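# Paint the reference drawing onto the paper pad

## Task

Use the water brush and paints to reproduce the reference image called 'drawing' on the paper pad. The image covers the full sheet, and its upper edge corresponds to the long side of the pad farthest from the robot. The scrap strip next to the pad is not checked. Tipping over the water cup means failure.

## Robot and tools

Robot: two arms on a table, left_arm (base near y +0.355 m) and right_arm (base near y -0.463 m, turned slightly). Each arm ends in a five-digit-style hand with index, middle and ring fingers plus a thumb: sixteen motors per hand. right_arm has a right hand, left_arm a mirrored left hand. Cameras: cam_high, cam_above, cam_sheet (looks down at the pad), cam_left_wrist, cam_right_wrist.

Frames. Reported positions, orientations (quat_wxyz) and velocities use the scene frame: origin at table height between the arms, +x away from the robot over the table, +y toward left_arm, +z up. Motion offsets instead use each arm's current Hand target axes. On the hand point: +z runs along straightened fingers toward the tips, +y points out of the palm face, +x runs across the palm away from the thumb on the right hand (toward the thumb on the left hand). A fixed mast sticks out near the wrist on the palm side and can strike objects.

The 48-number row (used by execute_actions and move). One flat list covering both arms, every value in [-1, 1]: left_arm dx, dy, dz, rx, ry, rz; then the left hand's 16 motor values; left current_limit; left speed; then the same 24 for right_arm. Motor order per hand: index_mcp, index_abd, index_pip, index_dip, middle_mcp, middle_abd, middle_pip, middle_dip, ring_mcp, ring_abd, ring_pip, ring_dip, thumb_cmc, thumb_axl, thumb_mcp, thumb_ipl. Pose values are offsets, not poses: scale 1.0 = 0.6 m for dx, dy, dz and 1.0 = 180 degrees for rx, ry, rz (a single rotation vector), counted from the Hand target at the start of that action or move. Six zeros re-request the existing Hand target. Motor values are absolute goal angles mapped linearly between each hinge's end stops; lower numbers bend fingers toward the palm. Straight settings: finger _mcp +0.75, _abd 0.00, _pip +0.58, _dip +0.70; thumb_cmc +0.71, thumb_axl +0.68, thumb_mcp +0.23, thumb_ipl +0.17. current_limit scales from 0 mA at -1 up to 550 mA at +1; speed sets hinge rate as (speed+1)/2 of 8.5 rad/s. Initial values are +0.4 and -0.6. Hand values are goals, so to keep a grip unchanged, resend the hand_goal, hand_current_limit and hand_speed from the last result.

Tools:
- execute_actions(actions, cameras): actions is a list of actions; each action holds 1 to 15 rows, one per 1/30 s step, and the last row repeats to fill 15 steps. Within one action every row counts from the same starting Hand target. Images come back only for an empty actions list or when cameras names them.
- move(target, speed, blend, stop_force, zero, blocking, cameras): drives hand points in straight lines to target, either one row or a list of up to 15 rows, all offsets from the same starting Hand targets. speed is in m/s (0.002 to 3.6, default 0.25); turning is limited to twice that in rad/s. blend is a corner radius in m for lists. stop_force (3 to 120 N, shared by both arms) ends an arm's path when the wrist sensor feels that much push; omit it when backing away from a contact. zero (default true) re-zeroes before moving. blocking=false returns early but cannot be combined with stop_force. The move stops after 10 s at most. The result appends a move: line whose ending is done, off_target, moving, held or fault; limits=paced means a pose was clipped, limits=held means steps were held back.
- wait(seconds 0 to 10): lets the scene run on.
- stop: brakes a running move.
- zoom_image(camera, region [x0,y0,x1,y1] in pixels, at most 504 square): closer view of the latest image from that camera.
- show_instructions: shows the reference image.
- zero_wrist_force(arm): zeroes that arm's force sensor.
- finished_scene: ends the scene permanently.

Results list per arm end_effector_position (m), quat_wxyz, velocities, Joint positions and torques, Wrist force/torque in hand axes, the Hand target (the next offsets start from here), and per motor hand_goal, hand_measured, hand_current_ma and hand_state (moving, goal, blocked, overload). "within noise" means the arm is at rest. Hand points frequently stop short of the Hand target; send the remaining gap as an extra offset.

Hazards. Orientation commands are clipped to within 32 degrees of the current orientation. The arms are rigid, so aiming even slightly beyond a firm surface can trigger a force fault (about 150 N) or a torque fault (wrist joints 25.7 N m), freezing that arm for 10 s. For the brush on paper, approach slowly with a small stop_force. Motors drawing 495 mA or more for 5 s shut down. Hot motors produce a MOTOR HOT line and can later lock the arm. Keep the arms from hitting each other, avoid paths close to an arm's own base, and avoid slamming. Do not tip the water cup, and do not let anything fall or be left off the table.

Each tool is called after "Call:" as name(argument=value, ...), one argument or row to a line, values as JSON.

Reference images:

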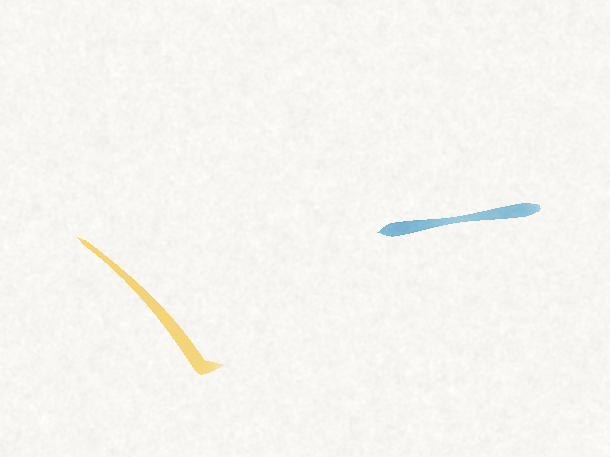

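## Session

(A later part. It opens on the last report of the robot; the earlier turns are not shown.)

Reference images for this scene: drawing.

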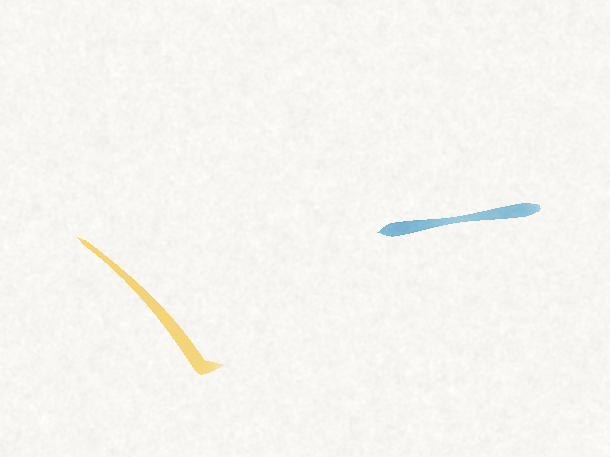

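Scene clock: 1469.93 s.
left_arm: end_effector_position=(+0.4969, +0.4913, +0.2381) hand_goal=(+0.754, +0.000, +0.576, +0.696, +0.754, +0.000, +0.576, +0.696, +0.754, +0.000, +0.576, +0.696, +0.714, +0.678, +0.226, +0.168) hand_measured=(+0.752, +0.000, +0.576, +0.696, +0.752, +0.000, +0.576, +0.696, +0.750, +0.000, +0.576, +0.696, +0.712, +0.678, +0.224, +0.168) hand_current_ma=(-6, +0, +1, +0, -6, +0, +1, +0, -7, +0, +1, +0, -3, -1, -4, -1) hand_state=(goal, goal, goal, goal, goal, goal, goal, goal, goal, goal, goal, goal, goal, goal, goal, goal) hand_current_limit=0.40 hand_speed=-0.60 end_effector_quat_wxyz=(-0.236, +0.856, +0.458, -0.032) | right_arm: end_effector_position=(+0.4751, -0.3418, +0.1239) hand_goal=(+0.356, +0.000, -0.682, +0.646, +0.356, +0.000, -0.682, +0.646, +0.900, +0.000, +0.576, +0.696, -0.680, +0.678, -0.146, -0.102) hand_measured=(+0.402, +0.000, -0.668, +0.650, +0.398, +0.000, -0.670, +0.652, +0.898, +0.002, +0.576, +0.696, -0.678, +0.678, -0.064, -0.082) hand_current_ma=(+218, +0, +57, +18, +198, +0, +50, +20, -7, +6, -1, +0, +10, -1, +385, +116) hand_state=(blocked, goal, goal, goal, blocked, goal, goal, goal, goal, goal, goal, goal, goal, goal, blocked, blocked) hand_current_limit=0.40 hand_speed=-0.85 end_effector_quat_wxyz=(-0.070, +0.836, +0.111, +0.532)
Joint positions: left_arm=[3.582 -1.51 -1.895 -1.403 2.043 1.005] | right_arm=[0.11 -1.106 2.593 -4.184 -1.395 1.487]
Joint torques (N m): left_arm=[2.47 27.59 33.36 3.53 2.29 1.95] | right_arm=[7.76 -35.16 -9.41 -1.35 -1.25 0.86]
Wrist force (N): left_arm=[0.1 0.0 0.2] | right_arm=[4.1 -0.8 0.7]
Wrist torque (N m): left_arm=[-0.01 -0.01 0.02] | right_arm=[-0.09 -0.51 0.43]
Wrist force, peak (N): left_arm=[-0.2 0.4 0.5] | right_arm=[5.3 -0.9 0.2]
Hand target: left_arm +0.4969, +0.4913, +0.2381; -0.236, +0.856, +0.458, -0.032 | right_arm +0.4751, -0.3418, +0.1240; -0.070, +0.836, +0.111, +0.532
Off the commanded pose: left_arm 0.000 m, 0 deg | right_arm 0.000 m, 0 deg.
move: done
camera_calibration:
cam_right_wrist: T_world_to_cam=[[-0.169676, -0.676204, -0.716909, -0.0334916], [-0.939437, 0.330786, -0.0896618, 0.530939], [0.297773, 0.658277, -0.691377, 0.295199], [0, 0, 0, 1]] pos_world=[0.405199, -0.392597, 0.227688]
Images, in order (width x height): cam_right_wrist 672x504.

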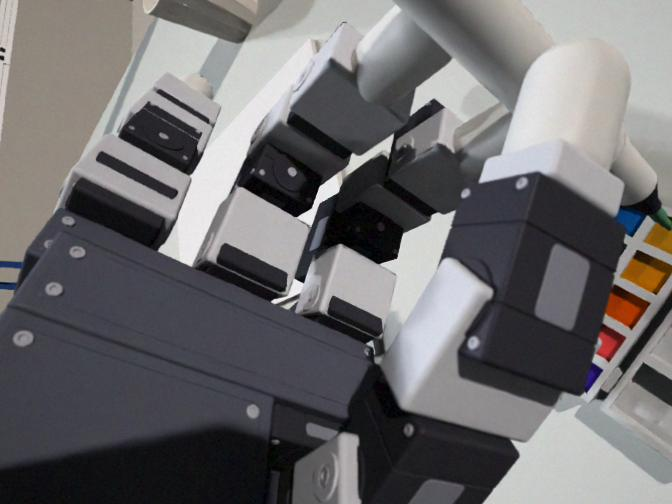

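Call:
move(
  target=[
    [0,0,0,0,0,0,0.754,0,0.576,0.696,0.754,0,0.576,0.696,0.754,0,0.576,0.696,0.714,0.678,0.226,0.168,0.4,-0.6,0.0569,-0.5475,0.1554,0,0,0,0.356,0,-0.683,0.645,0.356,0,-0.683,0.645,0.9,0,0.576,0.696,-0.681,0.677,-0.146,-0.1027,0.4,-0.85],
    [0,0,0,0,0,0,0.754,0,0.576,0.696,0.754,0,0.576,0.696,0.754,0,0.576,0.696,0.714,0.678,0.226,0.168,0.4,-0.6,0.0019,-0.5476,0.1811,0,0,0,0.356,0,-0.683,0.645,0.356,0,-0.683,0.645,0.9,0,0.576,0.696,-0.681,0.677,-0.146,-0.1027,0.4,-0.85],
    [0,0,0,0,0,0,0.754,0,0.576,0.696,0.754,0,0.576,0.696,0.754,0,0.576,0.696,0.714,0.678,0.226,0.168,0.4,-0.6,0.0046,-0.6761,0.2181,0,0,0,0.356,0,-0.683,0.645,0.356,0,-0.683,0.645,0.9,0,0.576,0.696,-0.681,0.677,-0.146,-0.1027,0.4,-0.85],
  ],
  speed=[0.2,0.06,0.04],
  blend=[0.015,0,0],
  cameras=["cam_right_wrist"],
)

Call:
zoom_image(
  camera="cam_right_wrist",
  region=[552, 160, 672, 280],
)

Call:
move(
  target=[
    [0,0,0,0,0,0,0.754,0,0.576,0.696,0.754,0,0.576,0.696,0.754,0,0.576,0.696,0.714,0.678,0.226,0.168,0.4,-0.6,0.0671,0.0001,-0.0314,0,0,0,0.356,0,-0.683,0.645,0.356,0,-0.683,0.645,0.9,0,0.576,0.696,-0.681,0.677,-0.146,-0.1027,0.4,-0.85],
    [0,0,0,0,0,0,0.754,0,0.576,0.696,0.754,0,0.576,0.696,0.754,0,0.576,0.696,0.714,0.678,0.226,0.168,0.4,-0.6,-0.0046,0.6761,-0.2181,0,0,0,0.356,0,-0.683,0.645,0.356,0,-0.683,0.645,0.9,0,0.576,0.696,-0.681,0.677,-0.146,-0.1027,0.4,-0.85],
  ],
  speed=[0.1,0.25],
  blend=[0.015,0],
  cameras=["cam_right_wrist","cam_sheet","cam_above"],
)

Call:
zoom_image(
  camera="cam_sheet",
  region=[220, 340, 340, 410],
)

Call:
zoom_image(
  camera="cam_above",
  region=[220, 400, 340, 470],
)

Call:
zoom_image(
  camera="cam_right_wrist",
  region=[552, 160, 672, 280],
)

Scene clock: 1505.93 s.
left_arm: end_effector_position=(+0.4969, +0.4913, +0.2381) hand_goal=(+0.754, +0.000, +0.576, +0.696, +0.754, +0.000, +0.576, +0.696, +0.754, +0.000, +0.576, +0.696, +0.714, +0.678, +0.226, +0.168) hand_measured=(+0.752, +0.000, +0.576, +0.696, +0.752, +0.000, +0.576, +0.696, +0.750, +0.000, +0.576, +0.696, +0.712, +0.678, +0.224, +0.168) hand_current_ma=(-6, +0, +1, +0, -6, +0, +1, +0, -7, +0, +1, +0, -3, -1, -4, -1) hand_state=(goal, goal, goal, goal, goal, goal, goal, goal, goal, goal, goal, goal, goal, goal, goal, goal) hand_current_limit=0.40 hand_speed=-0.60 end_effector_quat_wxyz=(-0.236, +0.856, +0.458, -0.032) | right_arm: end_effector_position=(+0.4848, +0.0810, +0.0708) hand_goal=(+0.356, +0.000, -0.682, +0.646, +0.356, +0.000, -0.682, +0.646, +0.900, +0.000, +0.576, +0.696, -0.680, +0.678, -0.146, -0.102) hand_measured=(+0.402, +0.000, -0.668, +0.650, +0.398, +0.000, -0.670, +0.652, +0.898, +0.002, +0.576, +0.696, -0.678, +0.678, -0.064, -0.082) hand_current_ma=(+218, +0, +57, +18, +198, +0, +50, +20, -7, +6, -1, +0, +10, -1, +385, +116) hand_state=(blocked, goal, goal, goal, blocked, goal, goal, goal, goal, goal, goal, goal, goal, goal, blocked, blocked) hand_current_limit=0.40 hand_speed=-0.85 end_effector_quat_wxyz=(-0.070, +0.836, +0.111, +0.532)
Joint positions: left_arm=[3.582 -1.51 -1.895 -1.403 2.043 1.005] | right_arm=[0.965 -0.652 1.596 -3.551 -2.161 1.889]
Joint torques (N m): left_arm=[1.74 27.38 32.37 3.52 2.25 1.79] | right_arm=[-5.49 -62.89 -6.75 -3.95 0.27 -1.29]
Wrist force (N): left_arm=[0.0 -0.2 -0.4] | right_arm=[4.2 -0.7 0.3]
Wrist torque (N m): left_arm=[0.01 -0.01 0.01] | right_arm=[-0.05 -0.51 0.27]
Wrist force, peak (N): left_arm=[-0.2 -0.3 0.7] | right_arm=[4.8 -2.3 0.8]
Hand target: left_arm +0.4969, +0.4913, +0.2381; -0.236, +0.856, +0.458, -0.032 | right_arm +0.4848, +0.0810, +0.0709; -0.070, +0.836, +0.111, +0.532
Off the commanded pose: left_arm 0.000 m, 0 deg | right_arm 0.000 m, 0 deg.
move: done
camera_calibration:
cam_right_wrist: T_world_to_cam=[[-0.169853, -0.67626, -0.716814, 0.215972], [-0.939434, 0.330834, -0.089513, 0.395396], [0.29768, 0.658195, -0.691495, -0.0227284], [0, 0, 0, 1]] pos_world=[0.414898, 0.0302024, 0.174488]
Images, in order (width x height): cam_right_wrist 672x504.

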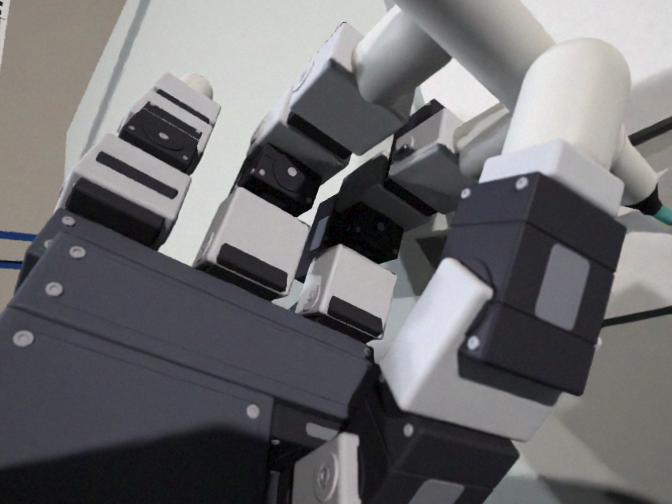

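Scaled by 4.200 from the camera's 672x504 image, which has a finer 960x720 frame.

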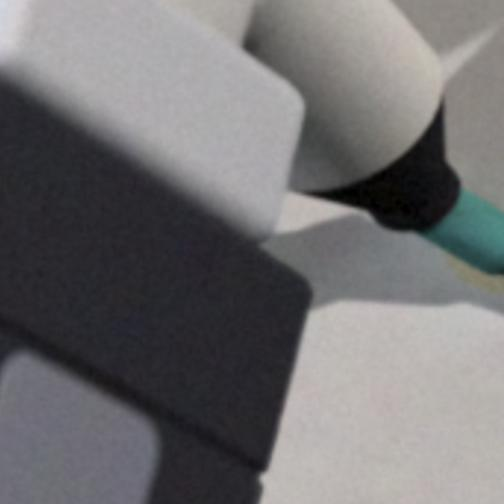

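Scene clock: 1508.57 s.
left_arm: end_effector_position=(+0.4969, +0.4913, +0.2381) hand_goal=(+0.754, +0.000, +0.576, +0.696, +0.754, +0.000, +0.576, +0.696, +0.754, +0.000, +0.576, +0.696, +0.714, +0.678, +0.226, +0.168) hand_measured=(+0.752, +0.000, +0.576, +0.696, +0.752, +0.000, +0.576, +0.696, +0.750, +0.000, +0.576, +0.696, +0.712, +0.678, +0.224, +0.168) hand_current_ma=(-6, +0, +1, +0, -6, +0, +1, +0, -7, +0, +1, +0, -3, -1, -4, -1) hand_state=(goal, goal, goal, goal, goal, goal, goal, goal, goal, goal, goal, goal, goal, goal, goal, goal) hand_current_limit=0.40 hand_speed=-0.60 end_effector_quat_wxyz=(-0.236, +0.856, +0.458, -0.032) | right_arm: end_effector_position=(+0.4751, -0.3418, +0.1241) hand_goal=(+0.356, +0.000, -0.682, +0.646, +0.356, +0.000, -0.682, +0.646, +0.900, +0.000, +0.576, +0.696, -0.680, +0.678, -0.146, -0.102) hand_measured=(+0.402, +0.000, -0.668, +0.650, +0.398, +0.000, -0.670, +0.652, +0.898, +0.002, +0.576, +0.696, -0.678, +0.678, -0.064, -0.082) hand_current_ma=(+218, +0, +57, +18, +198, +0, +50, +20, -7, +6, -1, +0, +10, -1, +385, +116) hand_state=(blocked, goal, goal, goal, blocked, goal, goal, goal, goal, goal, goal, goal, goal, goal, blocked, blocked) hand_current_limit=0.40 hand_speed=-0.85 end_effector_quat_wxyz=(-0.070, +0.836, +0.111, +0.532) end_effector_velocity=(+0.000, +0.000, -0.001) end_effector_angular_velocity=(+0.001, +0.002, +0.002)
Joint positions: left_arm=[3.582 -1.51 -1.895 -1.403 2.043 1.005] | right_arm=[0.11 -1.107 2.593 -4.184 -1.396 1.488]
Joint velocities: left_arm=[within noise] | right_arm=[-0.003 0.001 0.001 0 0.005 -0.001]
Joint torques (N m): left_arm=[2.19 26.69 33.04 3.51 2.24 1.84] | right_arm=[-6.53 -12.35 3.23 -3.12 1.59 -1.33]
Wrist force (N): left_arm=[0.1 0.0 0.0] | right_arm=[4.4 -0.8 0.8]
Wrist torque (N m): left_arm=[-0.01 -0.02 0.02] | right_arm=[-0.10 -0.55 0.31]
Wrist force, peak (N): left_arm=[-0.2 0.0 0.6] | right_arm=[5.3 -3.1 0.6]
Hand target: left_arm +0.4969, +0.4913, +0.2381; -0.236, +0.856, +0.458, -0.032 | right_arm +0.4751, -0.3418, +0.1240; -0.070, +0.836, +0.111, +0.532
Off the commanded pose: left_arm 0.000 m, 0 deg | right_arm 0.000 m, 0 deg.
move: done
camera_calibration:
cam_right_wrist: T_world_to_cam=[[-0.169704, -0.676113, -0.716988, -0.0333377], [-0.939367, 0.330959, -0.0897518, 0.531102], [0.297976, 0.658284, -0.691284, 0.295137], [0, 0, 0, 1]] pos_world=[0.405299, -0.392597, 0.227788]
Images, in order (width x height): cam_above 672x504, cam_sheet 672x504, cam_right_wrist 672x504.

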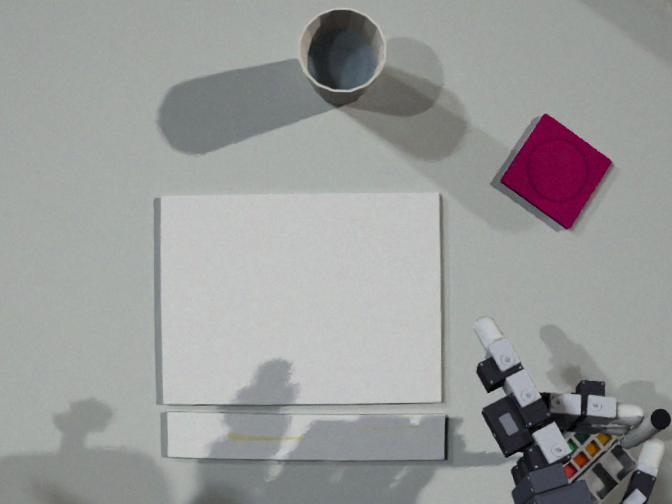

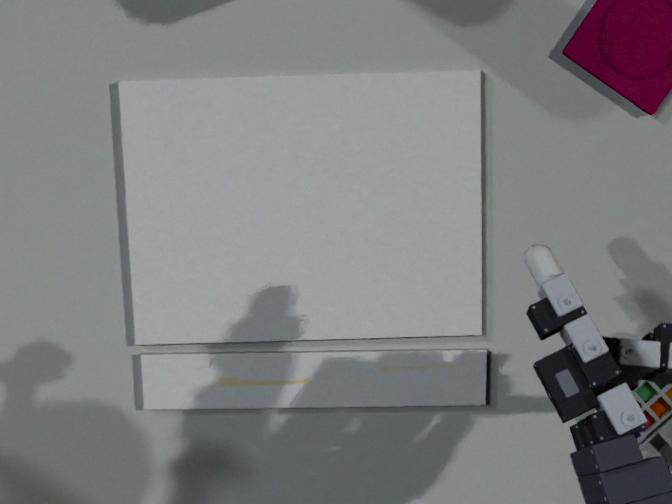

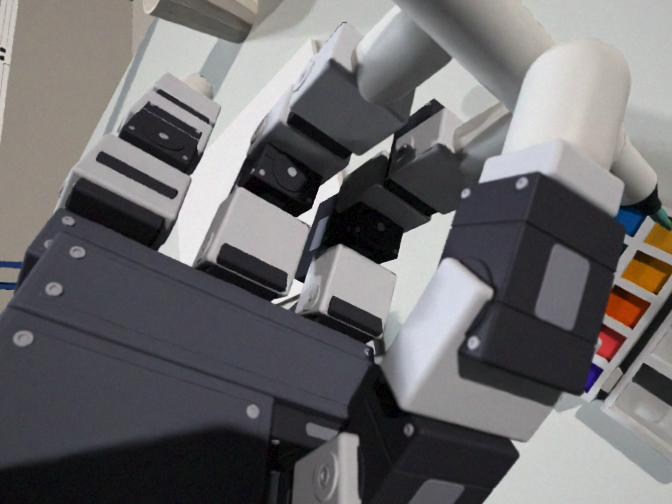

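Scaled by 4.200 from the camera's 672x504 image, which has a finer 960x720 frame.

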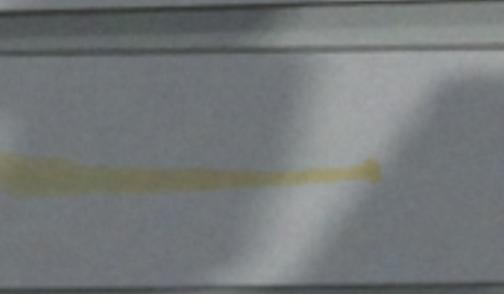

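Scaled by 4.200 from the camera's 672x504 image, which has a finer 960x720 frame.

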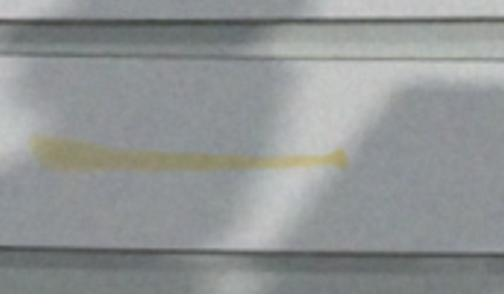

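Scaled by 4.200 from the camera's 672x504 image, which has a finer 960x720 frame.

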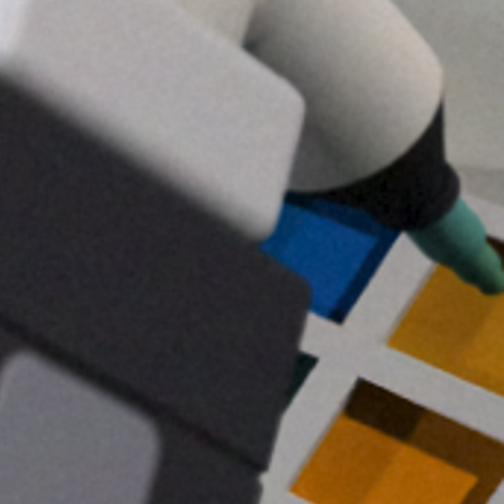

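Call:
zoom_image(
  camera="cam_sheet",
  region=[100, 60, 150, 110],
)

Call:
zoom_image(
  camera="cam_sheet",
  region=[460, 50, 510, 100],
)

Call:
zoom_image(
  camera="cam_sheet",
  region=[460, 320, 510, 370],
)

Call:
zoom_image(
  camera="cam_sheet",
  region=[110, 320, 160, 370],
)

Call:
zoom_image(
  camera="cam_sheet",
  region=[460, 370, 510, 420],
)

Call:
zoom_image(
  camera="cam_sheet",
  region=[110, 370, 160, 420],
)

Scaled by 10.080 from the camera's 672x504 image, which has a finer 960x720 frame.

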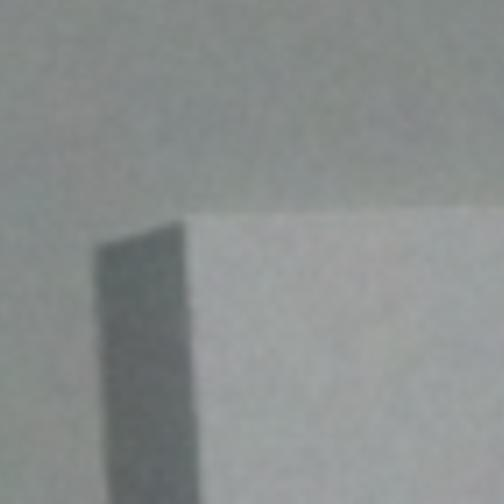

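Scaled by 10.080 from the camera's 672x504 image, which has a finer 960x720 frame.

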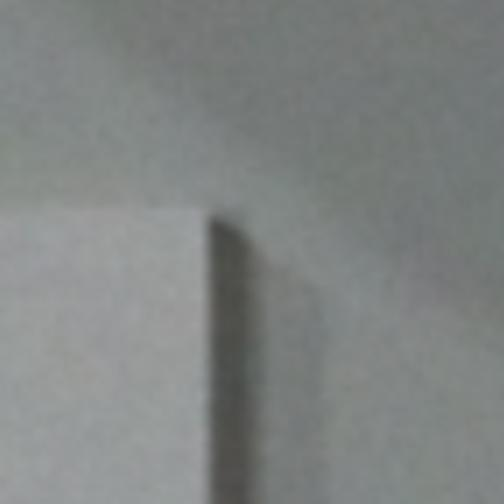

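Scaled by 10.080 from the camera's 672x504 image, which has a finer 960x720 frame.

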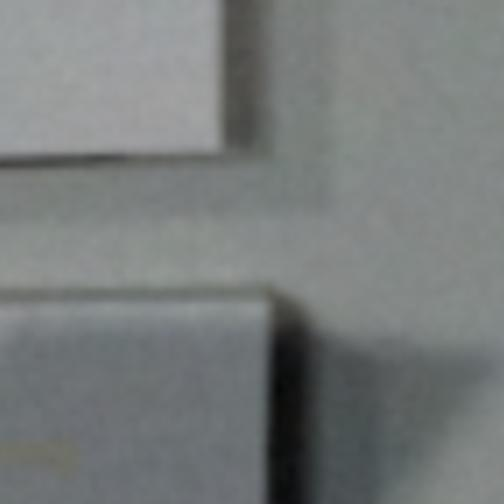

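Scaled by 10.080 from the camera's 672x504 image, which has a finer 960x720 frame.

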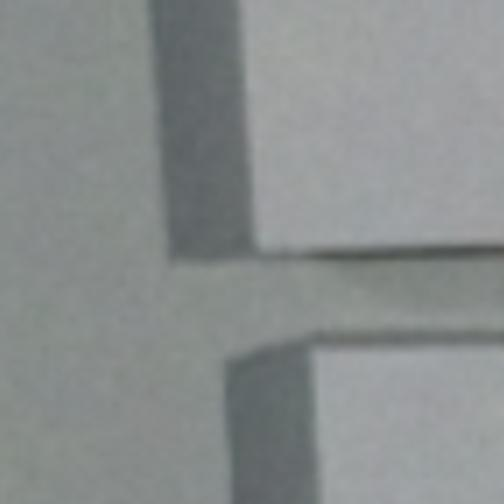

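Scaled by 10.080 from the camera's 672x504 image, which has a finer 960x720 frame.

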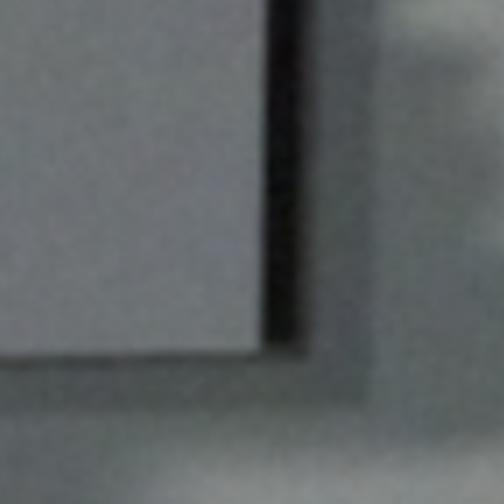

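Scaled by 10.080 from the camera's 672x504 image, which has a finer 960x720 frame.

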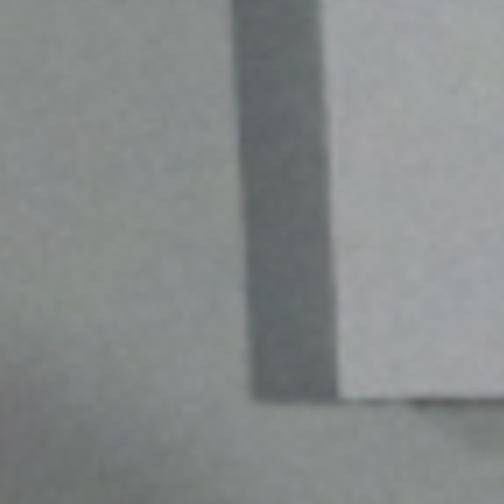

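Call:
zoom_image(
  camera="cam_sheet",
  region=[210, 362, 270, 398],
)

Call:
zoom_image(
  camera="cam_sheet",
  region=[262, 362, 322, 398],
)

Call:
zoom_image(
  camera="cam_above",
  region=[220, 418, 280, 454],
)

Scaled by 8.400 from the camera's 672x504 image, which has a finer 960x720 frame.

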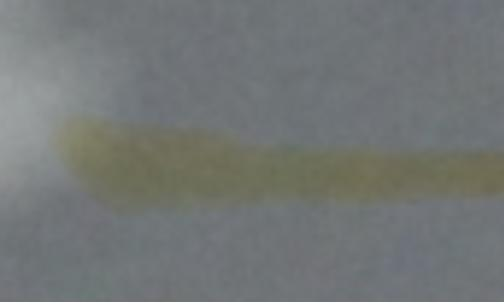

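Scaled by 8.400 from the camera's 672x504 image, which has a finer 960x720 frame.

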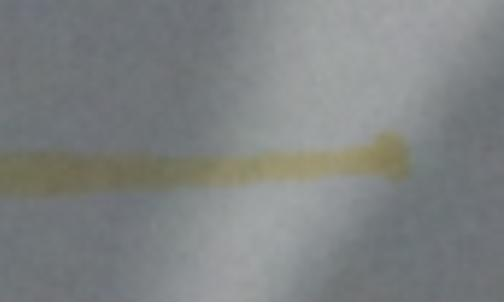

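Scaled by 8.400 from the camera's 672x504 image, which has a finer 960x720 frame.

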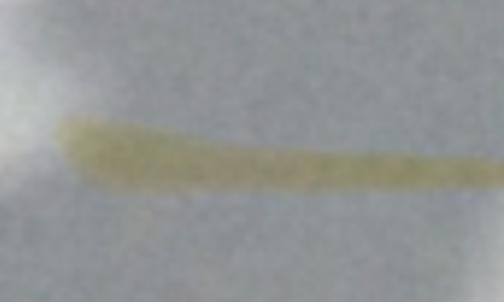

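Call:
move(
  target=[
    [0,0,0,0,0,0,0.754,0,0.576,0.696,0.754,0,0.576,0.696,0.754,0,0.576,0.696,0.714,0.678,0.226,0.168,0.4,-0.6,0.013,-0.3119,0.1055,0,0,0,0.356,0,-0.683,0.645,0.356,0,-0.683,0.645,0.9,0,0.576,0.696,-0.681,0.677,-0.146,-0.1027,0.4,-0.85],
    [0,0,0,0,0,0,0.754,0,0.576,0.696,0.754,0,0.576,0.696,0.754,0,0.576,0.696,0.714,0.678,0.226,0.168,0.4,-0.6,-0.0248,-0.312,0.1232,0,0,0,0.356,0,-0.683,0.645,0.356,0,-0.683,0.645,0.9,0,0.576,0.696,-0.681,0.677,-0.146,-0.1027,0.4,-0.85],
    [0,0,0,0,0,0,0.754,0,0.576,0.696,0.754,0,0.576,0.696,0.754,0,0.576,0.696,0.714,0.678,0.226,0.168,0.4,-0.6,-0.0021,-0.3119,0.1125,0,0,0,0.356,0,-0.683,0.645,0.356,0,-0.683,0.645,0.9,0,0.576,0.696,-0.681,0.677,-0.146,-0.1027,0.4,-0.85],
    [0,0,0,0,0,0,0.754,0,0.576,0.696,0.754,0,0.576,0.696,0.754,0,0.576,0.696,0.714,0.678,0.226,0.168,0.4,-0.6,0.0442,-0.7136,0.2105,0,0,0,0.356,0,-0.683,0.645,0.356,0,-0.683,0.645,0.9,0,0.576,0.696,-0.681,0.677,-0.146,-0.1027,0.4,-0.85],
    [0,0,0,0,0,0,0.754,0,0.576,0.696,0.754,0,0.576,0.696,0.754,0,0.576,0.696,0.714,0.678,0.226,0.168,0.4,-0.6,0.0215,-0.7136,0.2212,0,0,0,0.356,0,-0.683,0.645,0.356,0,-0.683,0.645,0.9,0,0.576,0.696,-0.681,0.677,-0.146,-0.1027,0.4,-0.85],
    [0,0,0,0,0,0,0.754,0,0.576,0.696,0.754,0,0.576,0.696,0.754,0,0.576,0.696,0.714,0.678,0.226,0.168,0.4,-0.6,0.0442,-0.7136,0.2105,0,0,0,0.356,0,-0.683,0.645,0.356,0,-0.683,0.645,0.9,0,0.576,0.696,-0.681,0.677,-0.146,-0.1027,0.4,-0.85],
  ],
  speed=[0.25,0.06,0.06,0.25,0.06,0.06],
  blend=[0.01,0,0.005,0.005,0,0],
  cameras=["cam_right_wrist","cam_sheet"],
)

Call:
zoom_image(
  camera="cam_right_wrist",
  region=[552, 160, 672, 280],
)

Scene clock: 1776.53 s.
left_arm: end_effector_position=(+0.4969, +0.4913, +0.2381) hand_goal=(+0.754, +0.000, +0.576, +0.696, +0.754, +0.000, +0.576, +0.696, +0.754, +0.000, +0.576, +0.696, +0.714, +0.678, +0.226, +0.168) hand_measured=(+0.752, +0.000, +0.576, +0.696, +0.752, +0.000, +0.576, +0.696, +0.750, +0.000, +0.576, +0.696, +0.712, +0.678, +0.224, +0.168) hand_current_ma=(-6, +0, +1, +0, -6, +0, +1, +0, -7, +0, +1, +0, -3, -1, -4, -1) hand_state=(goal, goal, goal, goal, goal, goal, goal, goal, goal, goal, goal, goal, goal, goal, goal, goal) hand_current_limit=0.40 hand_speed=-0.60 end_effector_quat_wxyz=(-0.236, +0.856, +0.458, -0.032) | right_arm: end_effector_position=(+0.4847, +0.1043, +0.0945) hand_goal=(+0.356, +0.000, -0.682, +0.646, +0.356, +0.000, -0.682, +0.646, +0.900, +0.000, +0.576, +0.696, -0.680, +0.678, -0.146, -0.102) hand_measured=(+0.402, +0.000, -0.668, +0.650, +0.398, +0.000, -0.670, +0.652, +0.898, +0.002, +0.576, +0.696, -0.678, +0.678, -0.064, -0.082) hand_current_ma=(+218, +0, +57, +18, +198, +0, +50, +20, -6, +6, -1, +0, +10, -1, +385, +116) hand_state=(blocked, goal, goal, goal, blocked, goal, goal, goal, goal, goal, goal, goal, goal, goal, blocked, blocked) hand_current_limit=0.40 hand_speed=-0.85 end_effector_quat_wxyz=(-0.070, +0.836, +0.111, +0.532) end_effector_velocity=(+0.000, +0.000, -0.004) end_effector_angular_velocity=(+0.001, +0.001, +0.002)
Joint positions: left_arm=[3.582 -1.51 -1.895 -1.403 2.043 1.005] | right_arm=[0.987 -0.666 1.53 -3.463 -2.18 1.902]
Joint velocities: left_arm=[within noise] | right_arm=[-0.001 0.007 0 -0.007 0.003 0]
Joint torques (N m): left_arm=[2.03 27.66 32.46 3.6 2.24 1.82] | right_arm=[8.16 -44.19 -13.9 -4.17 -1.97 0.22]
Wrist force (N): left_arm=[-0.1 0.1 0.3] | right_arm=[4.3 -0.7 0.8]
Wrist torque (N m): left_arm=[-0.01 0.01 -0.01] | right_arm=[-0.09 -0.53 0.44]
Wrist force, peak (N): left_arm=[0.0 0.1 0.6] | right_arm=[5.1 -3.4 0.6]
Hand target: left_arm +0.4969, +0.4913, +0.2381; -0.236, +0.856, +0.458, -0.032 | right_arm +0.4847, +0.1043, +0.0944; -0.070, +0.836, +0.111, +0.532
Off the commanded pose: left_arm 0.000 m, 0 deg | right_arm 0.000 m, 0 deg.
move: done
camera_calibration:
cam_right_wrist: T_world_to_cam=[[-0.169635, -0.676325, -0.716805, 0.248629], [-0.939444, 0.330743, -0.0897418, 0.389865], [0.297773, 0.658175, -0.691475, -0.0217171], [0, 0, 0, 1]] pos_world=[0.414899, 0.0535023, 0.198189]
Images, in order (width x height): cam_sheet 672x504, cam_right_wrist 672x504.

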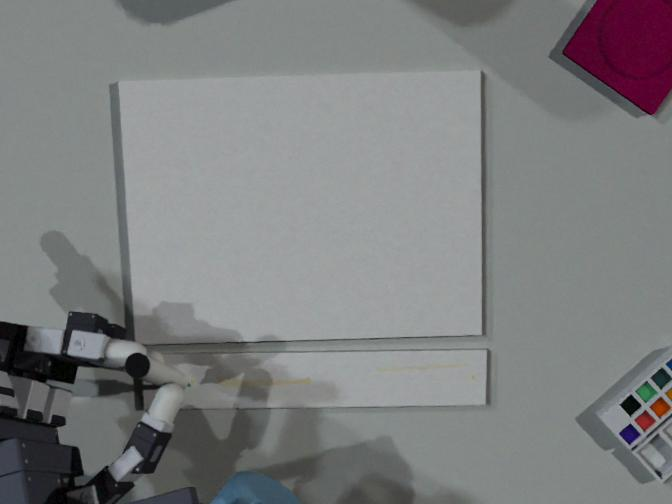

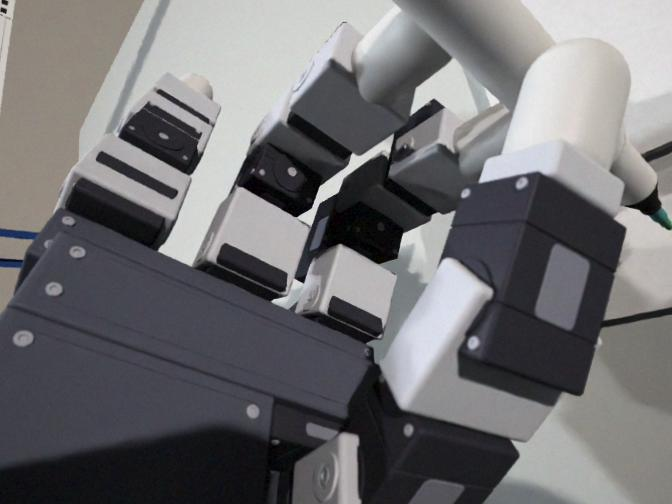

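Scaled by 4.200 from the camera's 672x504 image, which has a finer 960x720 frame.

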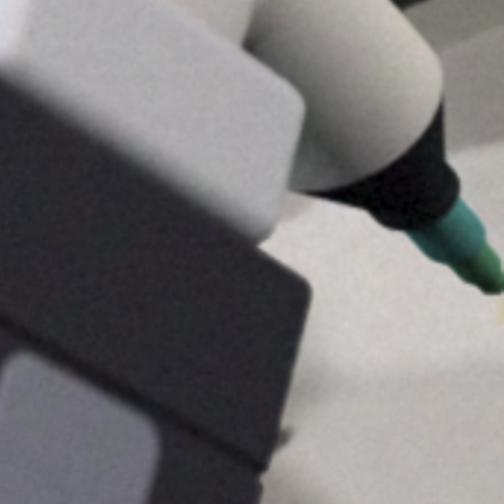

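Call:
zoom_image(
  camera="cam_sheet",
  region=[360, 350, 500, 410],
)

Call:
zoom_image(
  camera="cam_sheet",
  region=[160, 350, 330, 410],
)

Call:
zoom_image(
  camera="cam_sheet",
  region=[460, 365, 490, 390],
)

Scaled by 3.600 from the camera's 672x504 image, which has a finer 960x720 frame.

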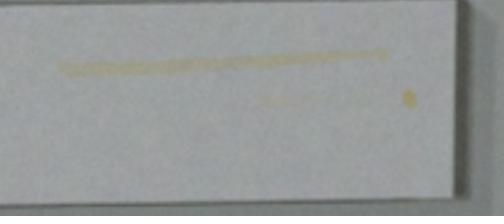

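Scaled by 2.965 from the camera's 672x504 image, which has a finer 960x720 frame.

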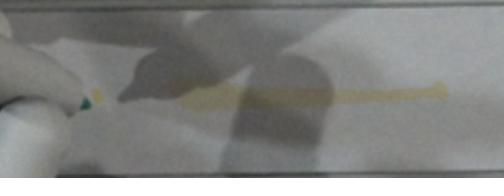

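Scaled by 16.800 from the camera's 672x504 image, which has a finer 960x720 frame.

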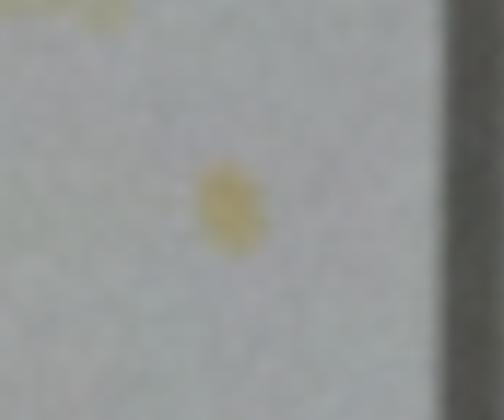

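Call:
move(
  target=[
    [0,0,0,0,0,0,0.754,0,0.576,0.696,0.754,0,0.576,0.696,0.754,0,0.576,0.696,0.714,0.678,0.226,0.168,0.4,-0.6,0.0454,0,-0.0212,0,0,0,0.356,0,-0.683,0.645,0.356,0,-0.683,0.645,0.9,0,0.576,0.696,-0.681,0.677,-0.146,-0.1027,0.4,-0.85],
    [0,0,0,0,0,0,0.754,0,0.576,0.696,0.754,0,0.576,0.696,0.754,0,0.576,0.696,0.714,0.678,0.226,0.168,0.4,-0.6,-0.0432,0.7079,-0.2087,0,0,0,0.356,0,-0.683,0.645,0.356,0,-0.683,0.645,0.9,0,0.576,0.696,-0.681,0.677,-0.146,-0.1027,0.4,-0.85],
  ],
  speed=[0.15,0.25],
  blend=[0.015,0],
  cameras=["cam_sheet","cam_above"],
)

Call:
zoom_image(
  camera="cam_sheet",
  region=[180, 365, 210, 395],
)

Call:
zoom_image(
  camera="cam_above",
  region=[190, 420, 250, 460],
)

Call:
zoom_image(
  camera="cam_above",
  region=[410, 420, 450, 450],
)

Scene clock: 1812.33 s.
left_arm: end_effector_position=(+0.4969, +0.4913, +0.2381) hand_goal=(+0.754, +0.000, +0.576, +0.696, +0.754, +0.000, +0.576, +0.696, +0.754, +0.000, +0.576, +0.696, +0.714, +0.678, +0.226, +0.168) hand_measured=(+0.752, +0.000, +0.576, +0.696, +0.752, +0.000, +0.576, +0.696, +0.750, +0.000, +0.576, +0.696, +0.712, +0.678, +0.224, +0.168) hand_current_ma=(-6, +0, +1, +0, -6, +0, +1, +0, -7, +0, +1, +0, -3, -1, -4, -1) hand_state=(goal, goal, goal, goal, goal, goal, goal, goal, goal, goal, goal, goal, goal, goal, goal, goal) hand_current_limit=0.40 hand_speed=-0.60 end_effector_quat_wxyz=(-0.236, +0.856, +0.458, -0.032) | right_arm: end_effector_position=(+0.4754, -0.3382, +0.1241) hand_goal=(+0.356, +0.000, -0.682, +0.646, +0.356, +0.000, -0.682, +0.646, +0.900, +0.000, +0.576, +0.696, -0.680, +0.678, -0.146, -0.102) hand_measured=(+0.402, +0.000, -0.668, +0.650, +0.398, +0.000, -0.670, +0.652, +0.898, +0.002, +0.576, +0.696, -0.678, +0.678, -0.064, -0.082) hand_current_ma=(+218, +0, +57, +18, +198, +0, +50, +20, -6, +6, -1, +0, +10, -1, +385, +116) hand_state=(blocked, goal, goal, goal, blocked, goal, goal, goal, goal, goal, goal, goal, goal, goal, blocked, blocked) hand_current_limit=0.40 hand_speed=-0.85 end_effector_quat_wxyz=(-0.070, +0.836, +0.111, +0.532) end_effector_velocity=(+0.000, +0.000, +0.000) end_effector_angular_velocity=(+0.001, +0.000, +0.003)
Joint positions: left_arm=[3.582 -1.51 -1.895 -1.403 2.043 1.005] | right_arm=[0.124 -1.106 2.587 -4.179 -1.408 1.493]
Joint velocities: left_arm=[within noise] | right_arm=[-0.002 -0.001 0.001 0 0.005 -0.001]
Joint torques (N m): left_arm=[2.3 27.36 33.36 3.57 2.17 1.87] | right_arm=[-7.15 -14.37 2.1 -3.35 1.84 -1.43]
Wrist force (N): left_arm=[0.0 0.3 0.1] | right_arm=[4.3 -0.7 0.7]
Wrist torque (N m): left_arm=[0.04 0.00 0.00] | right_arm=[-0.08 -0.53 0.29]
Wrist force, peak (N): left_arm=[-0.4 -0.1 0.6] | right_arm=[5.8 -2.9 0.4]
Hand target: left_arm +0.4969, +0.4913, +0.2381; -0.236, +0.856, +0.458, -0.032 | right_arm +0.4754, -0.3382, +0.1241; -0.070, +0.836, +0.111, +0.532
Off the commanded pose: left_arm 0.000 m, 0 deg | right_arm 0.000 m, 0 deg.
move: done
Images, in order (width x height): cam_above 672x504, cam_sheet 672x504.

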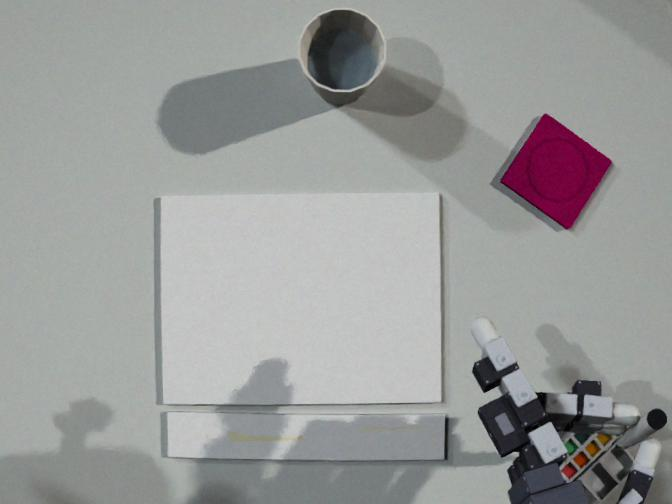

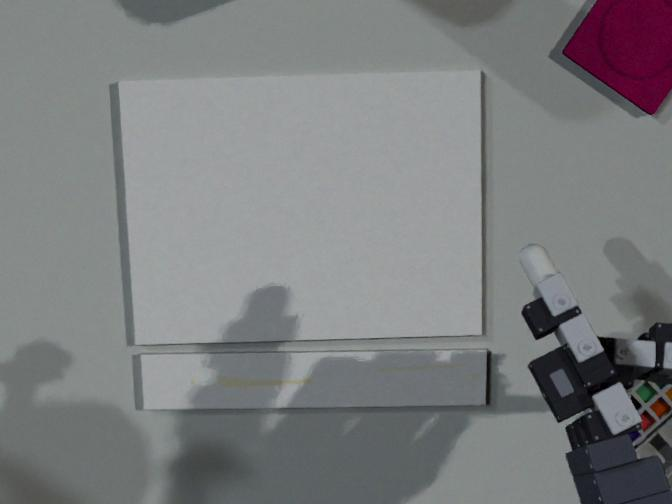

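Scaled by 16.800 from the camera's 672x504 image, which has a finer 960x720 frame.

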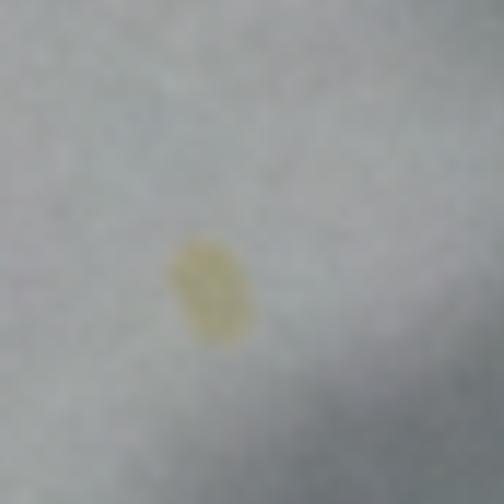

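Scaled by 8.400 from the camera's 672x504 image, which has a finer 960x720 frame.

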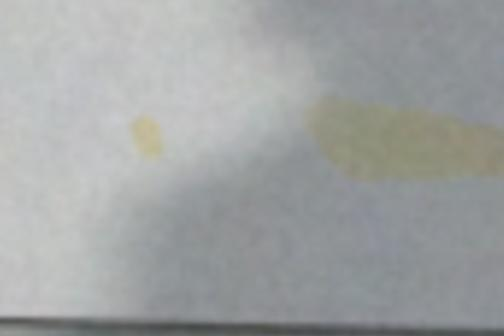

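Scaled by 12.600 from the camera's 672x504 image, which has a finer 960x720 frame.

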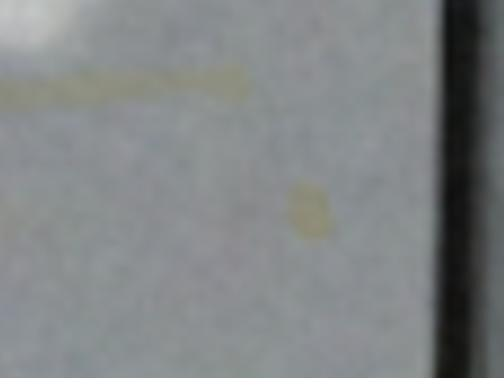

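Call:
move(
  target=[
    [0,0,0,0,0,0,0.754,0,0.576,0.696,0.754,0,0.576,0.696,0.754,0,0.576,0.696,0.714,0.678,0.226,0.168,0.4,-0.6,-0.0679,-0.0005,0.0319,0,0,0,0.356,0,-0.683,0.645,0.356,0,-0.683,0.645,0.9,0,0.576,0.696,-0.681,0.677,-0.146,-0.1027,0.4,-0.85],
    [0,0,0,0,0,0,0.754,0,0.576,0.696,0.754,0,0.576,0.696,0.754,0,0.576,0.696,0.714,0.678,0.226,0.168,0.4,-0.6,-0.072,-0.0005,0.0365,0,0,0,0.356,0,-0.683,0.645,0.356,0,-0.683,0.645,0.9,0,0.576,0.696,-0.681,0.677,-0.146,-0.1027,0.4,-0.85],
    [0,0,0,0,0,0,0.754,0,0.576,0.696,0.754,0,0.576,0.696,0.754,0,0.576,0.696,0.714,0.678,0.226,0.168,0.4,-0.6,-0.0738,-0.0041,0.0348,0,0,0,0.356,0,-0.683,0.645,0.356,0,-0.683,0.645,0.9,0,0.576,0.696,-0.681,0.677,-0.146,-0.1027,0.4,-0.85],
    [0,0,0,0,0,0,0.754,0,0.576,0.696,0.754,0,0.576,0.696,0.754,0,0.576,0.696,0.714,0.678,0.226,0.168,0.4,-0.6,-0.0759,-0.0014,0.0307,0,0,0,0.356,0,-0.683,0.645,0.356,0,-0.683,0.645,0.9,0,0.576,0.696,-0.681,0.677,-0.146,-0.1027,0.4,-0.85],
    [0,0,0,0,0,0,0.754,0,0.576,0.696,0.754,0,0.576,0.696,0.754,0,0.576,0.696,0.714,0.678,0.226,0.168,0.4,-0.6,-0.0748,0.0027,0.0332,0,0,0,0.356,0,-0.683,0.645,0.356,0,-0.683,0.645,0.9,0,0.576,0.696,-0.681,0.677,-0.146,-0.1027,0.4,-0.85],
    [0,0,0,0,0,0,0.754,0,0.576,0.696,0.754,0,0.576,0.696,0.754,0,0.576,0.696,0.714,0.678,0.226,0.168,0.4,-0.6,-0.073,0.0004,0.0365,0,0,0,0.356,0,-0.683,0.645,0.356,0,-0.683,0.645,0.9,0,0.576,0.696,-0.681,0.677,-0.146,-0.1027,0.4,-0.85],
    [0,0,0,0,0,0,0.754,0,0.576,0.696,0.754,0,0.576,0.696,0.754,0,0.576,0.696,0.714,0.678,0.226,0.168,0.4,-0.6,-0.0738,-0.0041,0.0348,0,0,0,0.356,0,-0.683,0.645,0.356,0,-0.683,0.645,0.9,0,0.576,0.696,-0.681,0.677,-0.146,-0.1027,0.4,-0.85],
    [0,0,0,0,0,0,0.754,0,0.576,0.696,0.754,0,0.576,0.696,0.754,0,0.576,0.696,0.714,0.678,0.226,0.168,0.4,-0.6,-0.0759,-0.0014,0.0307,0,0,0,0.356,0,-0.683,0.645,0.356,0,-0.683,0.645,0.9,0,0.576,0.696,-0.681,0.677,-0.146,-0.1027,0.4,-0.85],
    [0,0,0,0,0,0,0.754,0,0.576,0.696,0.754,0,0.576,0.696,0.754,0,0.576,0.696,0.714,0.678,0.226,0.168,0.4,-0.6,-0.0748,0.0027,0.0332,0,0,0,0.356,0,-0.683,0.645,0.356,0,-0.683,0.645,0.9,0,0.576,0.696,-0.681,0.677,-0.146,-0.1027,0.4,-0.85],
  ],
  speed=[0.08,0.03,0.006,0.006,0.006,0.006,0.006,0.006,0.006],
  blend=[0.001,0.001,0.001,0.001,0.001,0.001,0.001,0.001,0],
  cameras=["cam_right_wrist"],
)

Call:
zoom_image(
  camera="cam_right_wrist",
  region=[552, 160, 672, 280],
)

Call:
move(
  target=[0,0,0,0,0,0,0.754,0,0.576,0.696,0.754,0,0.576,0.696,0.754,0,0.576,0.696,0.714,0.678,0.226,0.168,0.4,-0.6,0.0738,0,-0.0345,0,0,0,0.356,0,-0.683,0.645,0.356,0,-0.683,0.645,0.9,0,0.576,0.696,-0.681,0.677,-0.146,-0.1027,0.4,-0.85],
  speed=0.1,
  cameras=["cam_right_wrist"],
)

Call:
zoom_image(
  camera="cam_right_wrist",
  region=[552, 160, 672, 280],
)

Scene clock: 1871.57 s.
left_arm: end_effector_position=(+0.4969, +0.4913, +0.2381) hand_goal=(+0.754, +0.000, +0.576, +0.696, +0.754, +0.000, +0.576, +0.696, +0.754, +0.000, +0.576, +0.696, +0.714, +0.678, +0.226, +0.168) hand_measured=(+0.752, +0.000, +0.576, +0.696, +0.752, +0.000, +0.576, +0.696, +0.750, +0.000, +0.576, +0.696, +0.712, +0.678, +0.224, +0.168) hand_current_ma=(-6, +0, +1, +0, -6, +0, +1, +0, -7, +0, +1, +0, -3, -1, -4, -1) hand_state=(goal, goal, goal, goal, goal, goal, goal, goal, goal, goal, goal, goal, goal, goal, goal, goal) hand_current_limit=0.40 hand_speed=-0.60 end_effector_quat_wxyz=(-0.236, +0.856, +0.458, -0.032) | right_arm: end_effector_position=(+0.4749, -0.3401, +0.0750) hand_goal=(+0.356, +0.000, -0.682, +0.646, +0.356, +0.000, -0.682, +0.646, +0.900, +0.000, +0.576, +0.696, -0.680, +0.678, -0.146, -0.102) hand_measured=(+0.402, +0.000, -0.668, +0.652, +0.398, +0.000, -0.670, +0.652, +0.898, +0.002, +0.576, +0.696, -0.678, +0.678, -0.064, -0.082) hand_current_ma=(+218, +0, +61, +20, +198, +0, +50, +20, -6, +6, -1, +0, +10, -1, +385, +116) hand_state=(blocked, goal, goal, goal, blocked, goal, goal, goal, goal, goal, goal, goal, goal, goal, blocked, blocked) hand_current_limit=0.40 hand_speed=-0.85 end_effector_quat_wxyz=(-0.070, +0.836, +0.111, +0.532)
Joint positions: left_arm=[3.582 -1.51 -1.895 -1.403 2.043 1.005] | right_arm=[0.117 -0.889 2.571 -4.381 -1.401 1.49]
Joint torques (N m): left_arm=[1.83 27.3 32.68 3.48 2.3 1.76] | right_arm=[5.62 -40.21 -3.4 -1.77 0.04 -1.15]
Wrist force (N): left_arm=[-0.2 0.3 0.4] | right_arm=[4.3 -0.8 0.7]
Wrist torque (N m): left_arm=[0.00 0.02 -0.02] | right_arm=[-0.08 -0.53 0.45]
Wrist force, peak (N): left_arm=[-0.1 0.4 0.4] | right_arm=[5.1 -0.7 0.3]
Hand target: left_arm +0.4969, +0.4913, +0.2381; -0.236, +0.856, +0.458, -0.032 | right_arm +0.4749, -0.3400, +0.0750; -0.070, +0.836, +0.111, +0.532
Off the commanded pose: left_arm 0.000 m, 0 deg | right_arm 0.000 m, 0 deg.
move: done
camera_calibration:
cam_right_wrist: T_world_to_cam=[[-0.169661, -0.676209, -0.716908, -0.067496], [-0.939439, 0.330775, -0.0896734, 0.525889], [0.297773, 0.658277, -0.691377, 0.260232], [0, 0, 0, 1]] pos_world=[0.405099, -0.390897, 0.178688]
Images, in order (width x height): cam_right_wrist 672x504.

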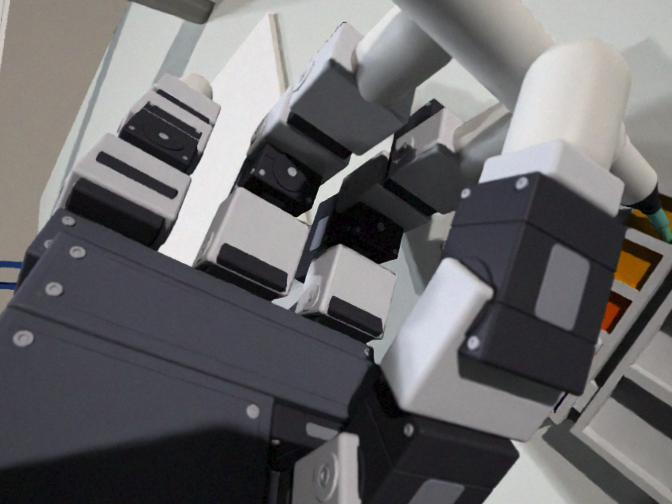

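Scaled by 4.200 from the camera's 672x504 image, which has a finer 960x720 frame.

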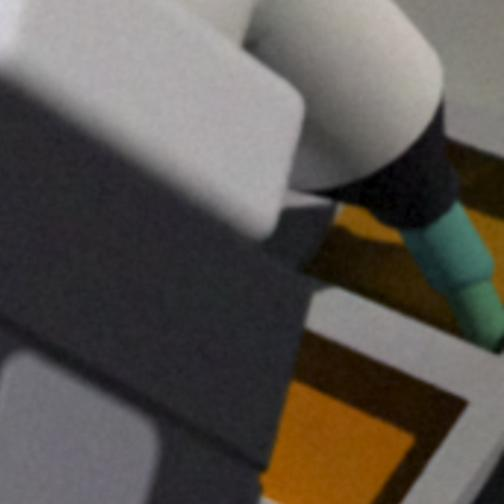

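Scene clock: 1872.50 s.
left_arm: end_effector_position=(+0.4969, +0.4913, +0.2381) hand_goal=(+0.754, +0.000, +0.576, +0.696, +0.754, +0.000, +0.576, +0.696, +0.754, +0.000, +0.576, +0.696, +0.714, +0.678, +0.226, +0.168) hand_measured=(+0.752, +0.000, +0.576, +0.696, +0.752, +0.000, +0.576, +0.696, +0.750, +0.000, +0.576, +0.696, +0.712, +0.678, +0.224, +0.168) hand_current_ma=(-6, +0, +1, +0, -6, +0, +1, +0, -7, +0, +1, +0, -3, -1, -4, -1) hand_state=(goal, goal, goal, goal, goal, goal, goal, goal, goal, goal, goal, goal, goal, goal, goal, goal) hand_current_limit=0.40 hand_speed=-0.60 end_effector_quat_wxyz=(-0.236, +0.856, +0.458, -0.032) | right_arm: end_effector_position=(+0.4749, -0.3400, +0.1238) hand_goal=(+0.356, +0.000, -0.682, +0.646, +0.356, +0.000, -0.682, +0.646, +0.900, +0.000, +0.576, +0.696, -0.680, +0.678, -0.146, -0.102) hand_measured=(+0.402, +0.000, -0.668, +0.652, +0.398, +0.000, -0.670, +0.652, +0.898, +0.002, +0.576, +0.696, -0.678, +0.678, -0.064, -0.082) hand_current_ma=(+218, +0, +61, +20, +198, +0, +50, +20, -6, +6, -1, +0, +10, -1, +385, +116) hand_state=(blocked, goal, goal, goal, blocked, goal, goal, goal, goal, goal, goal, goal, goal, goal, blocked, blocked) hand_current_limit=0.40 hand_speed=-0.85 end_effector_quat_wxyz=(-0.070, +0.836, +0.111, +0.532)
Joint positions: left_arm=[3.582 -1.51 -1.895 -1.403 2.043 1.005] | right_arm=[0.117 -1.105 2.591 -4.184 -1.402 1.49]
Joint torques (N m): left_arm=[2.3 27.89 33.07 3.59 2.27 1.79] | right_arm=[6.97 -34.56 -9.57 -1.62 -1.19 0.91]
Wrist force (N): left_arm=[-0.1 0.0 0.4] | right_arm=[4.3 -0.6 0.8]
Wrist torque (N m): left_arm=[-0.03 0.01 0.00] | right_arm=[-0.08 -0.54 0.46]
Wrist force, peak (N): left_arm=[-0.3 0.5 0.1] | right_arm=[5.4 -0.7 0.3]
Hand target: left_arm +0.4969, +0.4913, +0.2381; -0.236, +0.856, +0.458, -0.032 | right_arm +0.4749, -0.3400, +0.1239; -0.070, +0.836, +0.111, +0.532
Off the commanded pose: left_arm 0.000 m, 0 deg | right_arm 0.000 m, 0 deg.
move: done
camera_calibration:
cam_right_wrist: T_world_to_cam=[[-0.169661, -0.676209, -0.716908, -0.0323886], [-0.939439, 0.330775, -0.0896734, 0.530147], [0.297773, 0.658277, -0.691377, 0.294004], [0, 0, 0, 1]] pos_world=[0.404999, -0.390797, 0.227588]
Images, in order (width x height): cam_right_wrist 672x504.

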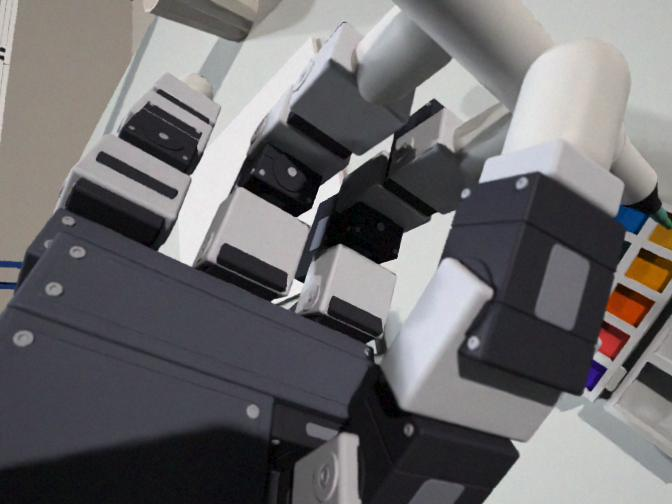

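Scaled by 4.200 from the camera's 672x504 image, which has a finer 960x720 frame.

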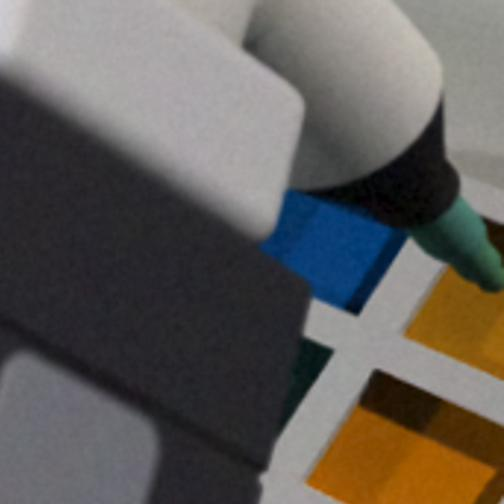

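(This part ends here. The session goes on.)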